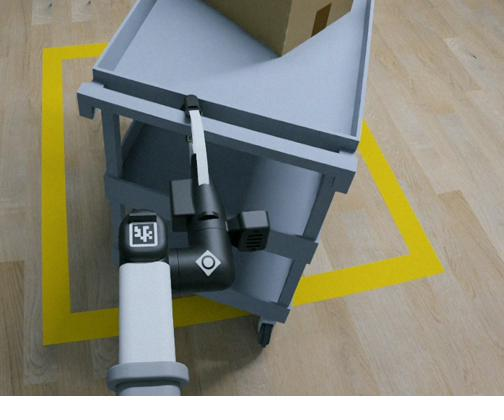

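Call:
move(blocking=false, r2={"base":{"translate_m":0.15,"strafe_m":-0.25},"pace":"slow"}, cameras=[])

Call:
wait(seconds=9, cameras=["r2_head_camera"])

Call:
zoom_image(camera="r2_head_camera", region=[80, 290, 400, 530])

Scene clock: 1085.37 s.
move: r2 moving
r1.base_odometry: x=-2.421 y=+1.221 heading=+0.089
r1.turned_by_wheels: +0.000
r1.turned_by_imu: +0.000
r1.base_tilt: forward=-1.5 right=+1.3
r1.lidar_m: 0.46 0.45 2.88 3.19 3.74 4.41 3.04 1.78 1.54 1.53 1.53 1.34
r1.base_status: not commanded
r1.joint_positions: lift_m=+0.770 arm_m=+0.070 wrist_yaw_rad=+0.858 wrist_pitch_rad=+0.002 wrist_roll_rad=+0.000 gripper_m=-0.019
r1.joint_status: not commanded
r1.measured_speeds: all 0
r1.motor_effort: lift_m=+24(24) arm_m=-6(6) wheel_0=-4(5) wheel_1=-10(11) wheel_2=+13(13)
r1.servo_current: wrist_yaw_rad=124(150) wrist_pitch_rad=39(46) wrist_roll_rad=39(65) gripper_m=65(65)
r1.contact_limits: arm_m 1; translate_m 0.7
r1.hand_pose: x=+0.4959 y=+0.1609 z=+0.9472 quat_wxyz=(+0.909, +0.000, +0.001, +0.416) (m; r1's base frame)
r1.wrist_depth_mm: - - 227 171 296 336 394 / - - 226 171 296 334 387 / - - 228 171 294 336 392 / - - 228 172 296 336 392 / - - 229 172 294 338 394 / - - 219 172 181 338 392 / - - 182 170 291 315 394
r2.base_odometry: x=-2.411 y=-4.305 heading=-2.183
r2.turned_by_wheels: +0.000
r2.turned_by_imu: +0.001
r2.base_tilt: forward=-0.6 right=+0.0
r2.lidar_m: 0.62 2.47 2.59 2.45 0.68 0.78 - 0.62 0.55 1.03 2.31 0.61
r2.base_status: translate_m moving; strafe_m moving
r2.joint_positions: lift_m=+0.685 arm_m=+0.250 wrist_yaw_rad=+0.001 wrist_pitch_rad=+0.003 wrist_roll_rad=+1.569 gripper_m=-0.009
r2.joint_status: not commanded
r2.measured_speeds: translate_m=+0.026 strafe_m=-0.041 rotate_rad=+0.004 lift_m=+0.000 arm_m=+0.000 wrist_yaw_rad=+0.015 wrist_pitch_rad=+0.000 wrist_roll_rad=+0.000
r2.motor_effort: lift_m=+19(19) arm_m=-3(4) wheel_0=+12(14) wheel_1=-7(7) wheel_2=-7(11)
r2.servo_current: wrist_yaw_rad=52(59) wrist_pitch_rad=33(46) wrist_roll_rad=52(52) gripper_m=65(78)
r2.hand_pose: x=+0.7094 y=-0.0871 z=+0.8623 quat_wxyz=(+0.708, +0.706, +0.001, -0.001) (m; r2's base frame)
r2.wrist_depth_mm: - 413 415 117 172 - - / - 410 410 124 183 - - / - 500 488 134 195 - - / - - 591 144 206 - - / - - - 153 224 1708 - / - - 185 165 177 1618 469 / - - - - - 1708 1182
pictures: none
No camera images: "cameras" was empty.

Scene clock: 1089.07 s.
earlier move: r2 done
r1.base_odometry: x=-2.421 y=+1.221 heading=+0.089
r1.turned_by_wheels: +0.000
r1.turned_by_imu: +0.000
r1.base_tilt: forward=-1.4 right=+1.3
r1.lidar_m: 0.46 0.46 2.86 3.19 3.76 4.42 3.03 1.76 1.52 1.52 1.56 1.35
r1.base_status: not commanded
r1.joint_positions: lift_m=+0.770 arm_m=+0.070 wrist_yaw_rad=+0.858 wrist_pitch_rad=+0.002 wrist_roll_rad=+0.000 gripper_m=-0.019
r1.joint_status: not commanded
r1.measured_speeds: all 0
r1.on_its_own: wrist_yaw_rad is at rest, and its servo_current (130 mA) is outside its rest range (0 to 104 mA)
r1.motor_effort: lift_m=+24(25) arm_m=-6(6) wheel_0=-4(5) wheel_1=-11(11) wheel_2=+13(13)
r1.servo_current: wrist_yaw_rad=130(163) wrist_pitch_rad=39(52) wrist_roll_rad=46(65) gripper_m=59(65)
r1.contact_limits: arm_m 1; translate_m 0.7
r1.hand_pose: x=+0.4959 y=+0.1609 z=+0.9472 quat_wxyz=(+0.909, +0.000, +0.001, +0.416) (m; r1's base frame)
r1.wrist_depth_mm: - - 226 171 291 334 394 / - - 228 171 293 336 392 / - - 228 172 294 334 389 / - - 229 172 294 334 392 / - - 228 172 294 336 394 / - - 219 172 181 336 394 / - - 182 170 291 317 394
r2.base_odometry: x=-2.689 y=-4.284 heading=-2.183
r2.turned_by_wheels: +0.000
r2.turned_by_imu: +0.002
r2.base_tilt: forward=-0.7 right=+0.1
r2.lidar_m: 0.66 2.35 2.87 2.71 0.99 3.60 0.84 0.50 0.62 1.38 2.09 0.67
r2.base_status: done
r2.joint_positions: lift_m=+0.685 arm_m=+0.250 wrist_yaw_rad=+0.002 wrist_pitch_rad=+0.003 wrist_roll_rad=+1.569 gripper_m=-0.009
r2.joint_status: not commanded
r2.measured_speeds: all 0
r2.motor_effort: lift_m=+19(19) arm_m=-3(4) wheel_0=+7(17) wheel_1=-3(7) wheel_2=-4(11)
r2.servo_current: wrist_yaw_rad=52(59) wrist_pitch_rad=33(52) wrist_roll_rad=46(65) gripper_m=72(78)
r2.hand_pose: x=+0.7095 y=-0.0868 z=+0.8623 quat_wxyz=(+0.708, +0.706, +0.002, +0.000) (m; r2's base frame)
r2.wrist_depth_mm: - - - 156 213 1537 - / - 508 539 158 216 788 - / - 452 452 162 222 809 - / - 496 504 165 227 842 - / - - 569 169 232 - - / - - 187 173 179 1576 - / - 124 - - - - 488
wait: 3.70 of 9 s (r2 has come to rest)
pictures: r2_head_camera
Images, in order (width x height): r2_head_camera 420x560.

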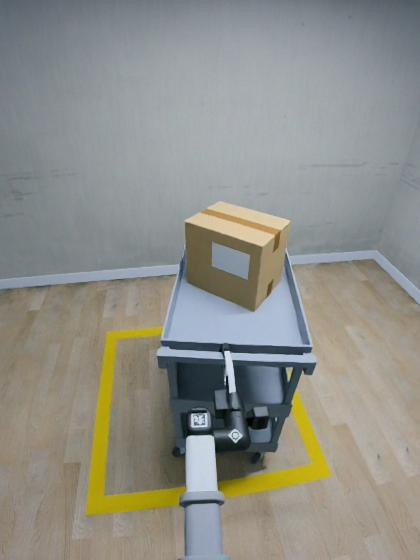

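Scaled by 1.575 from the camera's 420x560 image, which has a finer 1200x1600 frame.

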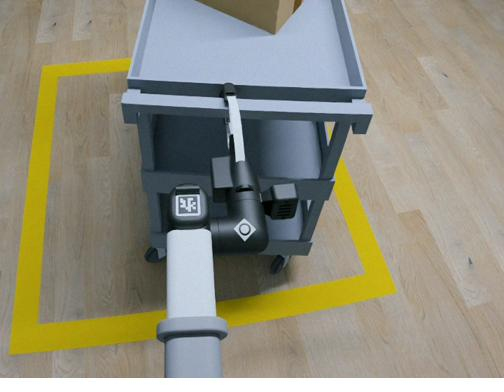

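Call:
move(blocking=false, r2={"joints":{"gripper_m":0.08}}, cameras=[])

Call:
wait(seconds=2, cameras=[])

Call:
move(blocking=false, r2={"joints":{"arm_m":0.03},"pace":"slow"}, cameras=[])

Call:
wait(seconds=5, cameras=["r2_head_camera","r2_head_right_camera","r2_head_left_camera"])

Call:
zoom_image(camera="r2_head_camera", region=[80, 290, 400, 530])

Scene clock: 1109.30 s.
move: r2 moving
r1.base_odometry: x=-2.421 y=+1.221 heading=+0.089
r1.turned_by_wheels: +0.000
r1.turned_by_imu: +0.000
r1.base_tilt: forward=-1.5 right=+1.3
r1.lidar_m: 0.47 0.45 2.90 3.18 3.73 4.41 3.04 1.78 1.51 1.53 1.53 1.34
r1.base_status: not commanded
r1.joint_positions: lift_m=+0.770 arm_m=+0.070 wrist_yaw_rad=+0.858 wrist_pitch_rad=+0.002 wrist_roll_rad=+0.000 gripper_m=-0.019
r1.joint_status: not commanded
r1.measured_speeds: all 0
r1.motor_effort: lift_m=+24(24) arm_m=-6(6) wheel_0=-4(5) wheel_1=-11(11) wheel_2=+13(13)
r1.servo_current: wrist_yaw_rad=137(143) wrist_pitch_rad=52(52) wrist_roll_rad=59(59) gripper_m=65(72)
r1.contact_limits: arm_m 1; translate_m 0.7
r1.hand_pose: x=+0.4959 y=+0.1609 z=+0.9472 quat_wxyz=(+0.909, +0.000, +0.001, +0.416) (m; r1's base frame)
r1.wrist_depth_mm: - - 227 171 294 334 392 / - - 228 171 294 336 387 / - - 228 171 297 334 389 / - - 229 171 296 336 389 / - - 228 172 296 338 394 / - - 218 172 181 336 392 / - - 182 169 290 317 397
r2.base_odometry: x=-2.689 y=-4.284 heading=-2.183
r2.turned_by_wheels: +0.000
r2.turned_by_imu: +0.000
r2.base_tilt: forward=-0.6 right=+0.1
r2.lidar_m: 0.67 2.37 2.91 2.71 0.97 3.62 0.85 0.50 0.64 1.38 2.08 0.66
r2.base_status: not commanded
r2.joint_positions: lift_m=+0.685 arm_m=+0.250 wrist_yaw_rad=+0.002 wrist_pitch_rad=+0.003 wrist_roll_rad=+1.569 gripper_m=+0.013
r2.joint_status: gripper_m moving
r2.measured_speeds: all 0
r2.motor_effort: lift_m=+19(19) arm_m=-3(4) wheel_0=+7(8) wheel_1=-3(3) wheel_2=-4(4)
r2.servo_current: wrist_yaw_rad=46(59) wrist_pitch_rad=39(46) wrist_roll_rad=33(52) gripper_m=85(85)
r2.hand_pose: x=+0.7095 y=-0.0868 z=+0.8623 quat_wxyz=(+0.708, +0.706, +0.002, +0.000) (m; r2's base frame)
r2.wrist_depth_mm: - - - 162 219 1537 - / - - 564 165 223 788 - / - 459 459 167 227 809 - / - 500 500 170 231 820 - / - - 569 174 236 - - / - - 189 178 182 - - / - - - - - - 477
pictures: none
No camera images: "cameras" was empty.

Scene clock: 1110.47 s.
earlier move: r2 done
r1.base_odometry: x=-2.421 y=+1.221 heading=+0.089
r1.turned_by_wheels: +0.000
r1.turned_by_imu: +0.000
r1.base_tilt: forward=-1.5 right=+1.3
r1.lidar_m: 0.46 0.46 2.89 3.18 3.77 4.41 3.01 1.76 1.53 1.51 1.55 1.35
r1.base_status: not commanded
r1.joint_positions: lift_m=+0.770 arm_m=+0.070 wrist_yaw_rad=+0.858 wrist_pitch_rad=+0.002 wrist_roll_rad=+0.000 gripper_m=-0.019
r1.joint_status: not commanded
r1.measured_speeds: all 0
r1.on_its_own: wrist_yaw_rad is at rest, and its servo_current (163 mA) is outside its rest range (0 to 104 mA)
r1.motor_effort: lift_m=+24(25) arm_m=-6(6) wheel_0=-4(5) wheel_1=-10(11) wheel_2=+13(13)
r1.servo_current: wrist_yaw_rad=163(163) wrist_pitch_rad=52(52) wrist_roll_rad=72(72) gripper_m=59(72)
r1.contact_limits: arm_m 1; translate_m 0.7
r1.hand_pose: x=+0.4959 y=+0.1609 z=+0.9472 quat_wxyz=(+0.909, +0.000, +0.001, +0.416) (m; r1's base frame)
r1.wrist_depth_mm: - - 227 171 294 332 389 / - - 227 171 294 332 389 / - - 227 171 294 334 392 / - - 229 172 294 336 392 / - - 229 172 296 338 394 / - - 218 172 181 336 394 / - - 182 170 291 319 397
r2.base_odometry: x=-2.689 y=-4.284 heading=-2.183
r2.turned_by_wheels: +0.000
r2.turned_by_imu: +0.000
r2.base_tilt: forward=-0.7 right=+0.1
r2.lidar_m: 0.67 2.37 2.88 2.71 0.98 3.57 0.86 0.51 0.65 1.38 2.06 0.68
r2.base_status: not commanded
r2.joint_positions: lift_m=+0.685 arm_m=+0.250 wrist_yaw_rad=+0.001 wrist_pitch_rad=+0.003 wrist_roll_rad=+1.569 gripper_m=+0.080
r2.joint_status: all done
r2.measured_speeds: all 0
r2.motor_effort: lift_m=+19(19) arm_m=-3(4) wheel_0=+4(8) wheel_1=-3(4) wheel_2=-3(4)
r2.servo_current: wrist_yaw_rad=52(59) wrist_pitch_rad=39(46) wrist_roll_rad=39(52) gripper_m=52(124)
r2.hand_pose: x=+0.7094 y=-0.0871 z=+0.8623 quat_wxyz=(+0.708, +0.706, +0.001, -0.001) (m; r2's base frame)
r2.wrist_depth_mm: - - - 170 228 1576 - / - - 569 175 232 - - / - 466 466 177 236 - - / - 508 512 180 239 842 - / - - 564 183 243 - - / - - 190 185 190 - - / - 127 - - - 1808 492
wait: 1.17 of 2 s (r2 has come to rest)
pictures: none
No camera images: "cameras" was empty.

Scene clock: 1110.97 s.
move: r2 moving
r1.base_odometry: x=-2.421 y=+1.221 heading=+0.089
r1.turned_by_wheels: +0.000
r1.turned_by_imu: +0.000
r1.base_tilt: forward=-1.5 right=+1.3
r1.lidar_m: 0.46 0.45 2.89 3.17 3.78 4.42 3.04 1.80 1.53 1.52 1.55 1.35
r1.base_status: not commanded
r1.joint_positions: lift_m=+0.770 arm_m=+0.070 wrist_yaw_rad=+0.858 wrist_pitch_rad=+0.002 wrist_roll_rad=+0.000 gripper_m=-0.019
r1.joint_status: not commanded
r1.measured_speeds: all 0
r1.motor_effort: lift_m=+24(24) arm_m=-6(6) wheel_0=-4(5) wheel_1=-10(11) wheel_2=+13(13)
r1.servo_current: wrist_yaw_rad=130(150) wrist_pitch_rad=46(46) wrist_roll_rad=59(65) gripper_m=59(65)
r1.contact_limits: arm_m 1; translate_m 0.7
r1.hand_pose: x=+0.4959 y=+0.1609 z=+0.9472 quat_wxyz=(+0.909, +0.000, +0.001, +0.416) (m; r1's base frame)
r1.wrist_depth_mm: - - 225 171 294 334 392 / - - 227 171 293 334 389 / - - 229 171 296 334 387 / - - 228 172 296 334 389 / - - 229 172 296 334 394 / - - 218 173 181 338 397 / - - 182 170 291 315 397
r2.base_odometry: x=-2.689 y=-4.284 heading=-2.183
r2.turned_by_wheels: +0.000
r2.turned_by_imu: +0.000
r2.base_tilt: forward=-0.6 right=+0.1
r2.lidar_m: 0.66 2.37 2.89 2.70 0.98 3.62 0.88 0.50 0.65 1.38 2.06 0.66
r2.base_status: not commanded
r2.joint_positions: lift_m=+0.685 arm_m=+0.238 wrist_yaw_rad=+0.001 wrist_pitch_rad=+0.003 wrist_roll_rad=+1.569 gripper_m=+0.080
r2.joint_status: arm_m moving
r2.measured_speeds: translate_m=+0.000 strafe_m=+0.000 rotate_rad=+0.000 lift_m=+0.000 arm_m=-0.049 wrist_yaw_rad=+0.000 wrist_pitch_rad=+0.000 wrist_roll_rad=+0.000
r2.motor_effort: lift_m=+19(19) arm_m=-8(10) wheel_0=+4(5) wheel_1=-3(3) wheel_2=-3(4)
r2.servo_current: wrist_yaw_rad=52(65) wrist_pitch_rad=39(46) wrist_roll_rad=46(59) gripper_m=52(52)
r2.hand_pose: x=+0.6969 y=-0.0871 z=+0.8623 quat_wxyz=(+0.708, +0.706, +0.001, -0.001) (m; r2's base frame)
r2.wrist_depth_mm: - - - 181 238 1661 - / - - 574 184 243 820 - / - 477 477 188 247 831 - / - 525 525 191 251 842 - / - - 580 195 256 - - / - - 188 197 191 - - / - 128 - - - 1708 496
pictures: none
No camera images: "cameras" was empty.

Scene clock: 1113.97 s.
earlier move: r2 done
r1.base_odometry: x=-2.421 y=+1.221 heading=+0.089
r1.turned_by_wheels: +0.000
r1.turned_by_imu: +0.000
r1.base_tilt: forward=-1.5 right=+1.3
r1.lidar_m: 0.47 0.45 2.92 3.19 3.77 4.41 3.02 1.80 1.53 1.53 1.56 1.35
r1.base_status: not commanded
r1.joint_positions: lift_m=+0.770 arm_m=+0.070 wrist_yaw_rad=+0.858 wrist_pitch_rad=+0.002 wrist_roll_rad=+0.000 gripper_m=-0.019
r1.joint_status: not commanded
r1.measured_speeds: all 0
r1.on_its_own: wrist_yaw_rad is at rest, and its servo_current (143 mA) is outside its rest range (0 to 104 mA)
r1.motor_effort: lift_m=+24(25) arm_m=-6(6) wheel_0=-4(5) wheel_1=-11(11) wheel_2=+13(13)
r1.servo_current: wrist_yaw_rad=143(156) wrist_pitch_rad=39(52) wrist_roll_rad=46(65) gripper_m=52(65)
r1.contact_limits: arm_m 1; translate_m 0.7
r1.hand_pose: x=+0.4959 y=+0.1609 z=+0.9472 quat_wxyz=(+0.909, +0.000, +0.001, +0.416) (m; r1's base frame)
r1.wrist_depth_mm: - - 226 171 293 334 394 / - - 227 171 294 334 392 / - - 228 172 294 336 387 / - - 229 171 294 334 392 / - - 229 172 296 336 394 / - - 218 172 181 338 397 / - - 182 170 290 315 397
r2.base_odometry: x=-2.689 y=-4.284 heading=-2.183
r2.turned_by_wheels: +0.000
r2.turned_by_imu: +0.000
r2.base_tilt: forward=-0.7 right=+0.0
r2.lidar_m: 0.64 2.36 2.90 2.71 0.97 3.57 0.85 0.50 0.64 1.38 2.08 0.70
r2.base_status: not commanded
r2.joint_positions: lift_m=+0.685 arm_m=+0.030 wrist_yaw_rad=+0.001 wrist_pitch_rad=+0.003 wrist_roll_rad=+1.569 gripper_m=+0.080
r2.joint_status: all done
r2.measured_speeds: all 0
r2.motor_effort: lift_m=+19(19) arm_m=-7(12) wheel_0=+4(5) wheel_1=-3(3) wheel_2=-3(4)
r2.servo_current: wrist_yaw_rad=39(65) wrist_pitch_rad=39(52) wrist_roll_rad=65(65) gripper_m=52(59)
r2.hand_pose: x=+0.4896 y=-0.0871 z=+0.8623 quat_wxyz=(+0.708, +0.706, +0.001, -0.001) (m; r2's base frame)
r2.wrist_depth_mm: - - - 415 - 1464 436 / - - - 442 - 891 442 / - - 691 449 - - 452 / - - 759 459 - - 459 / - - 831 473 473 - 466 / - - 193 477 191 - 477 / - - - - 500 496 492
wait: 3.00 of 5 s (r2 has come to rest)
pictures: r2_head_camera, r2_head_left_camera, r2_head_right_camera
Images, in order (width x height): r2_head_camera 420x560, r2_head_left_camera 420x672, r2_head_right_camera 420x672.

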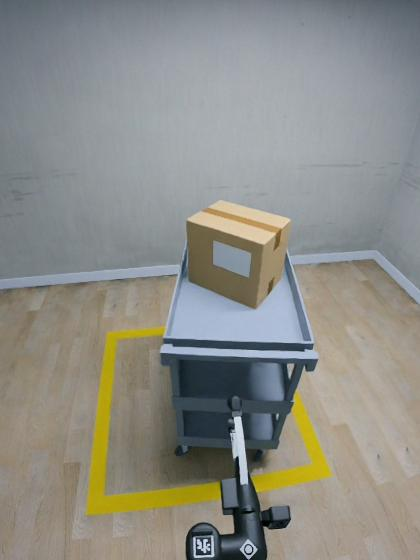

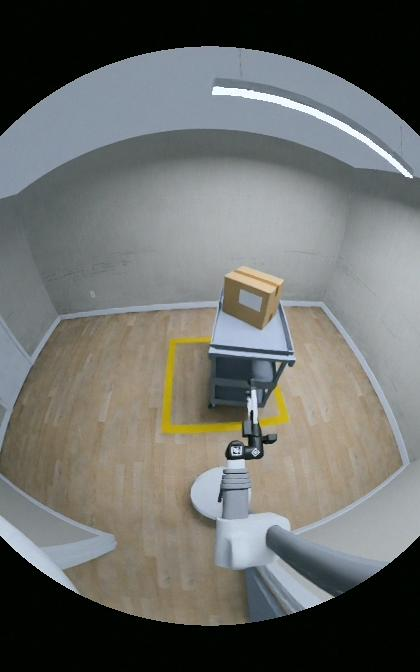

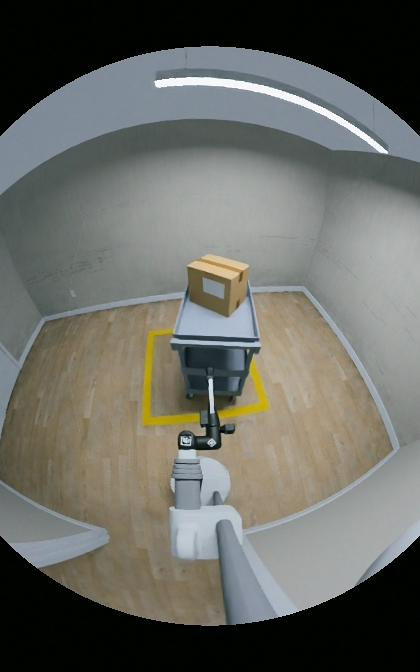

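Scaled by 1.575 from the camera's 420x560 image, which has a finer 1200x1600 frame.

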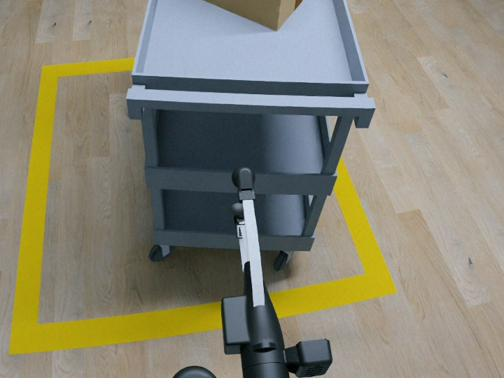

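Call:
move(blocking=false, r2={"base":{"translate_m":0.03,"strafe_m":-0.6}}, cameras=[])

Call:
wait(seconds=5, cameras=["r2_head_camera"])

Call:
zoom_image(camera="r2_head_camera", region=[0, 250, 320, 490])

Scene clock: 1125.33 s.
move: r2 moving
r1.base_odometry: x=-2.421 y=+1.221 heading=+0.089
r1.turned_by_wheels: +0.000
r1.turned_by_imu: +0.000
r1.base_tilt: forward=-1.5 right=+1.3
r1.lidar_m: 0.46 0.46 2.90 3.18 3.77 4.41 3.02 1.75 1.52 1.54 1.56 1.37
r1.base_status: not commanded
r1.joint_positions: lift_m=+0.770 arm_m=+0.070 wrist_yaw_rad=+0.858 wrist_pitch_rad=+0.002 wrist_roll_rad=+0.000 gripper_m=-0.019
r1.joint_status: not commanded
r1.measured_speeds: all 0
r1.motor_effort: lift_m=+24(24) arm_m=-6(6) wheel_0=-5(5) wheel_1=-11(11) wheel_2=+13(13)
r1.servo_current: wrist_yaw_rad=130(143) wrist_pitch_rad=46(52) wrist_roll_rad=65(65) gripper_m=65(65)
r1.contact_limits: arm_m 1; translate_m 0.7
r1.hand_pose: x=+0.4959 y=+0.1609 z=+0.9472 quat_wxyz=(+0.909, +0.000, +0.001, +0.416) (m; r1's base frame)
r1.wrist_depth_mm: - - 226 171 294 334 392 / - - 227 171 294 334 389 / - - 227 171 294 336 392 / - - 229 172 296 336 392 / - - 228 172 297 338 392 / - - 220 172 182 338 394 / - - 182 170 293 315 394
r2.base_odometry: x=-2.719 y=-4.266 heading=-2.183
r2.turned_by_wheels: +0.000
r2.turned_by_imu: +0.000
r2.base_tilt: forward=-0.7 right=+0.1
r2.lidar_m: 0.65 2.35 2.94 2.74 1.01 3.59 0.65 0.49 0.62 1.39 2.03 0.67
r2.base_status: translate_m moving; strafe_m moving
r2.joint_positions: lift_m=+0.685 arm_m=+0.030 wrist_yaw_rad=+0.001 wrist_pitch_rad=+0.003 wrist_roll_rad=+1.569 gripper_m=+0.080
r2.joint_status: not commanded
r2.measured_speeds: translate_m=+0.006 strafe_m=-0.136 rotate_rad=+0.002 lift_m=+0.000 arm_m=+0.000 wrist_yaw_rad=+0.000 wrist_pitch_rad=+0.000 wrist_roll_rad=+0.000
r2.motor_effort: lift_m=+19(19) arm_m=-7(7) wheel_0=+10(14) wheel_1=-12(12) wheel_2=-6(7)
r2.servo_current: wrist_yaw_rad=33(52) wrist_pitch_rad=39(46) wrist_roll_rad=46(52) gripper_m=46(59)
r2.hand_pose: x=+0.4896 y=-0.0871 z=+0.8623 quat_wxyz=(+0.708, +0.706, +0.001, -0.001) (m; r2's base frame)
r2.wrist_depth_mm: - - - 410 - 1537 1118 / - - - 436 - 741 439 / - - 768 445 - - 445 / - - 715 449 - - 455 / - - 809 462 466 - 466 / - - 193 473 191 - 477 / - - - - - 508 488
pictures: none
No camera images: "cameras" was empty.

Scene clock: 1128.20 s.
earlier move: r2 done
r1.base_odometry: x=-2.421 y=+1.221 heading=+0.089
r1.turned_by_wheels: +0.000
r1.turned_by_imu: +0.000
r1.base_tilt: forward=-1.5 right=+1.3
r1.lidar_m: 0.46 0.47 2.88 3.20 3.76 4.42 3.03 1.78 1.51 1.53 1.53 1.34
r1.base_status: not commanded
r1.joint_positions: lift_m=+0.770 arm_m=+0.070 wrist_yaw_rad=+0.858 wrist_pitch_rad=+0.002 wrist_roll_rad=+0.000 gripper_m=-0.019
r1.joint_status: not commanded
r1.measured_speeds: all 0
r1.on_its_own: wrist_yaw_rad is at rest, and its servo_current (143 mA) is outside its rest range (0 to 104 mA)
r1.motor_effort: lift_m=+24(24) arm_m=-6(6) wheel_0=-5(5) wheel_1=-11(11) wheel_2=+13(13)
r1.servo_current: wrist_yaw_rad=143(163) wrist_pitch_rad=39(52) wrist_roll_rad=39(65) gripper_m=59(65)
r1.contact_limits: arm_m 1; translate_m 0.7
r1.hand_pose: x=+0.4959 y=+0.1609 z=+0.9472 quat_wxyz=(+0.909, +0.000, +0.001, +0.416) (m; r1's base frame)
r1.wrist_depth_mm: - - 226 171 293 334 392 / - - 228 171 296 338 394 / - - 227 172 294 334 389 / - - 229 172 293 336 392 / - - 228 172 297 338 392 / - - 219 172 181 338 394 / - - 182 170 293 317 394
r2.base_odometry: x=-3.197 y=-3.964 heading=-2.183
r2.turned_by_wheels: +0.000
r2.turned_by_imu: +0.000
r2.base_tilt: forward=-0.7 right=+0.0
r2.lidar_m: 0.90 0.65 0.92 2.96 1.51 0.48 0.43 0.46 0.60 1.30 1.45 1.86
r2.base_status: done
r2.joint_positions: lift_m=+0.685 arm_m=+0.030 wrist_yaw_rad=+0.001 wrist_pitch_rad=+0.003 wrist_roll_rad=+1.569 gripper_m=+0.080
r2.joint_status: not commanded
r2.measured_speeds: all 0
r2.motor_effort: lift_m=+19(19) arm_m=-7(7) wheel_0=+2(14) wheel_1=-2(12) wheel_2=-5(9)
r2.servo_current: wrist_yaw_rad=52(59) wrist_pitch_rad=39(46) wrist_roll_rad=52(59) gripper_m=52(59)
r2.hand_pose: x=+0.4896 y=-0.0871 z=+0.8623 quat_wxyz=(+0.708, +0.706, +0.001, -0.001) (m; r2's base frame)
r2.wrist_depth_mm: - - - - - 1661 1160 / - - - - - 1708 1182 / - - - - - 1756 1205 / - - - - - 1756 1205 / - - - - - 1708 1182 / - - 193 - 191 1576 1078 / - - - - - - 1042
wait: 2.87 of 5 s (r2 has come to rest)
pictures: r2_head_camera
Images, in order (width x height): r2_head_camera 420x560.

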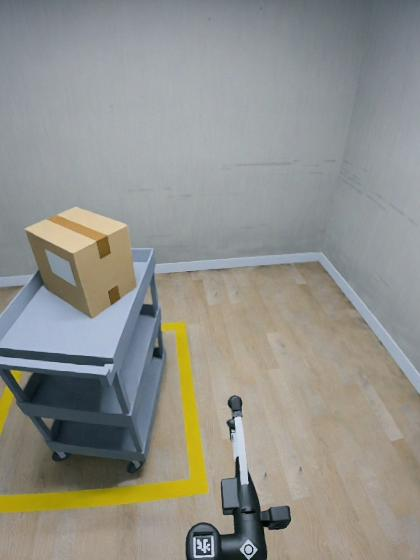

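Scaled by 1.575 from the camera's 420x560 image, which has a finer 1200x1600 frame.

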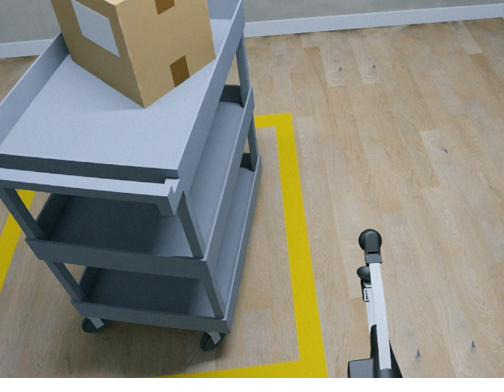

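Call:
zoom_image(camera="r2_head_camera", region=[100, 300, 220, 400])

Call:
zoom_image(camera="r2_head_camera", region=[0, 190, 180, 400])

Scaled by 4.200 from the camera's 420x560 image, which has a finer 1200x1600 frame.

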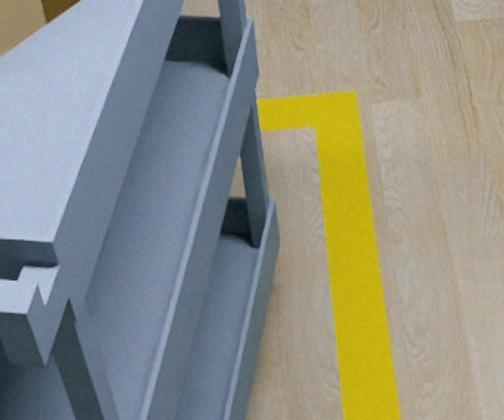

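Scaled by 2.400 from the camera's 420x560 image, which has a finer 1200x1600 frame.

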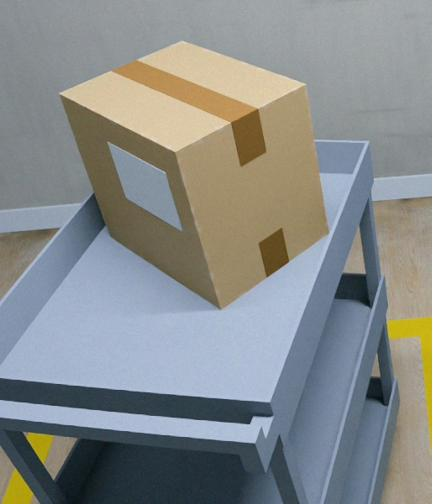

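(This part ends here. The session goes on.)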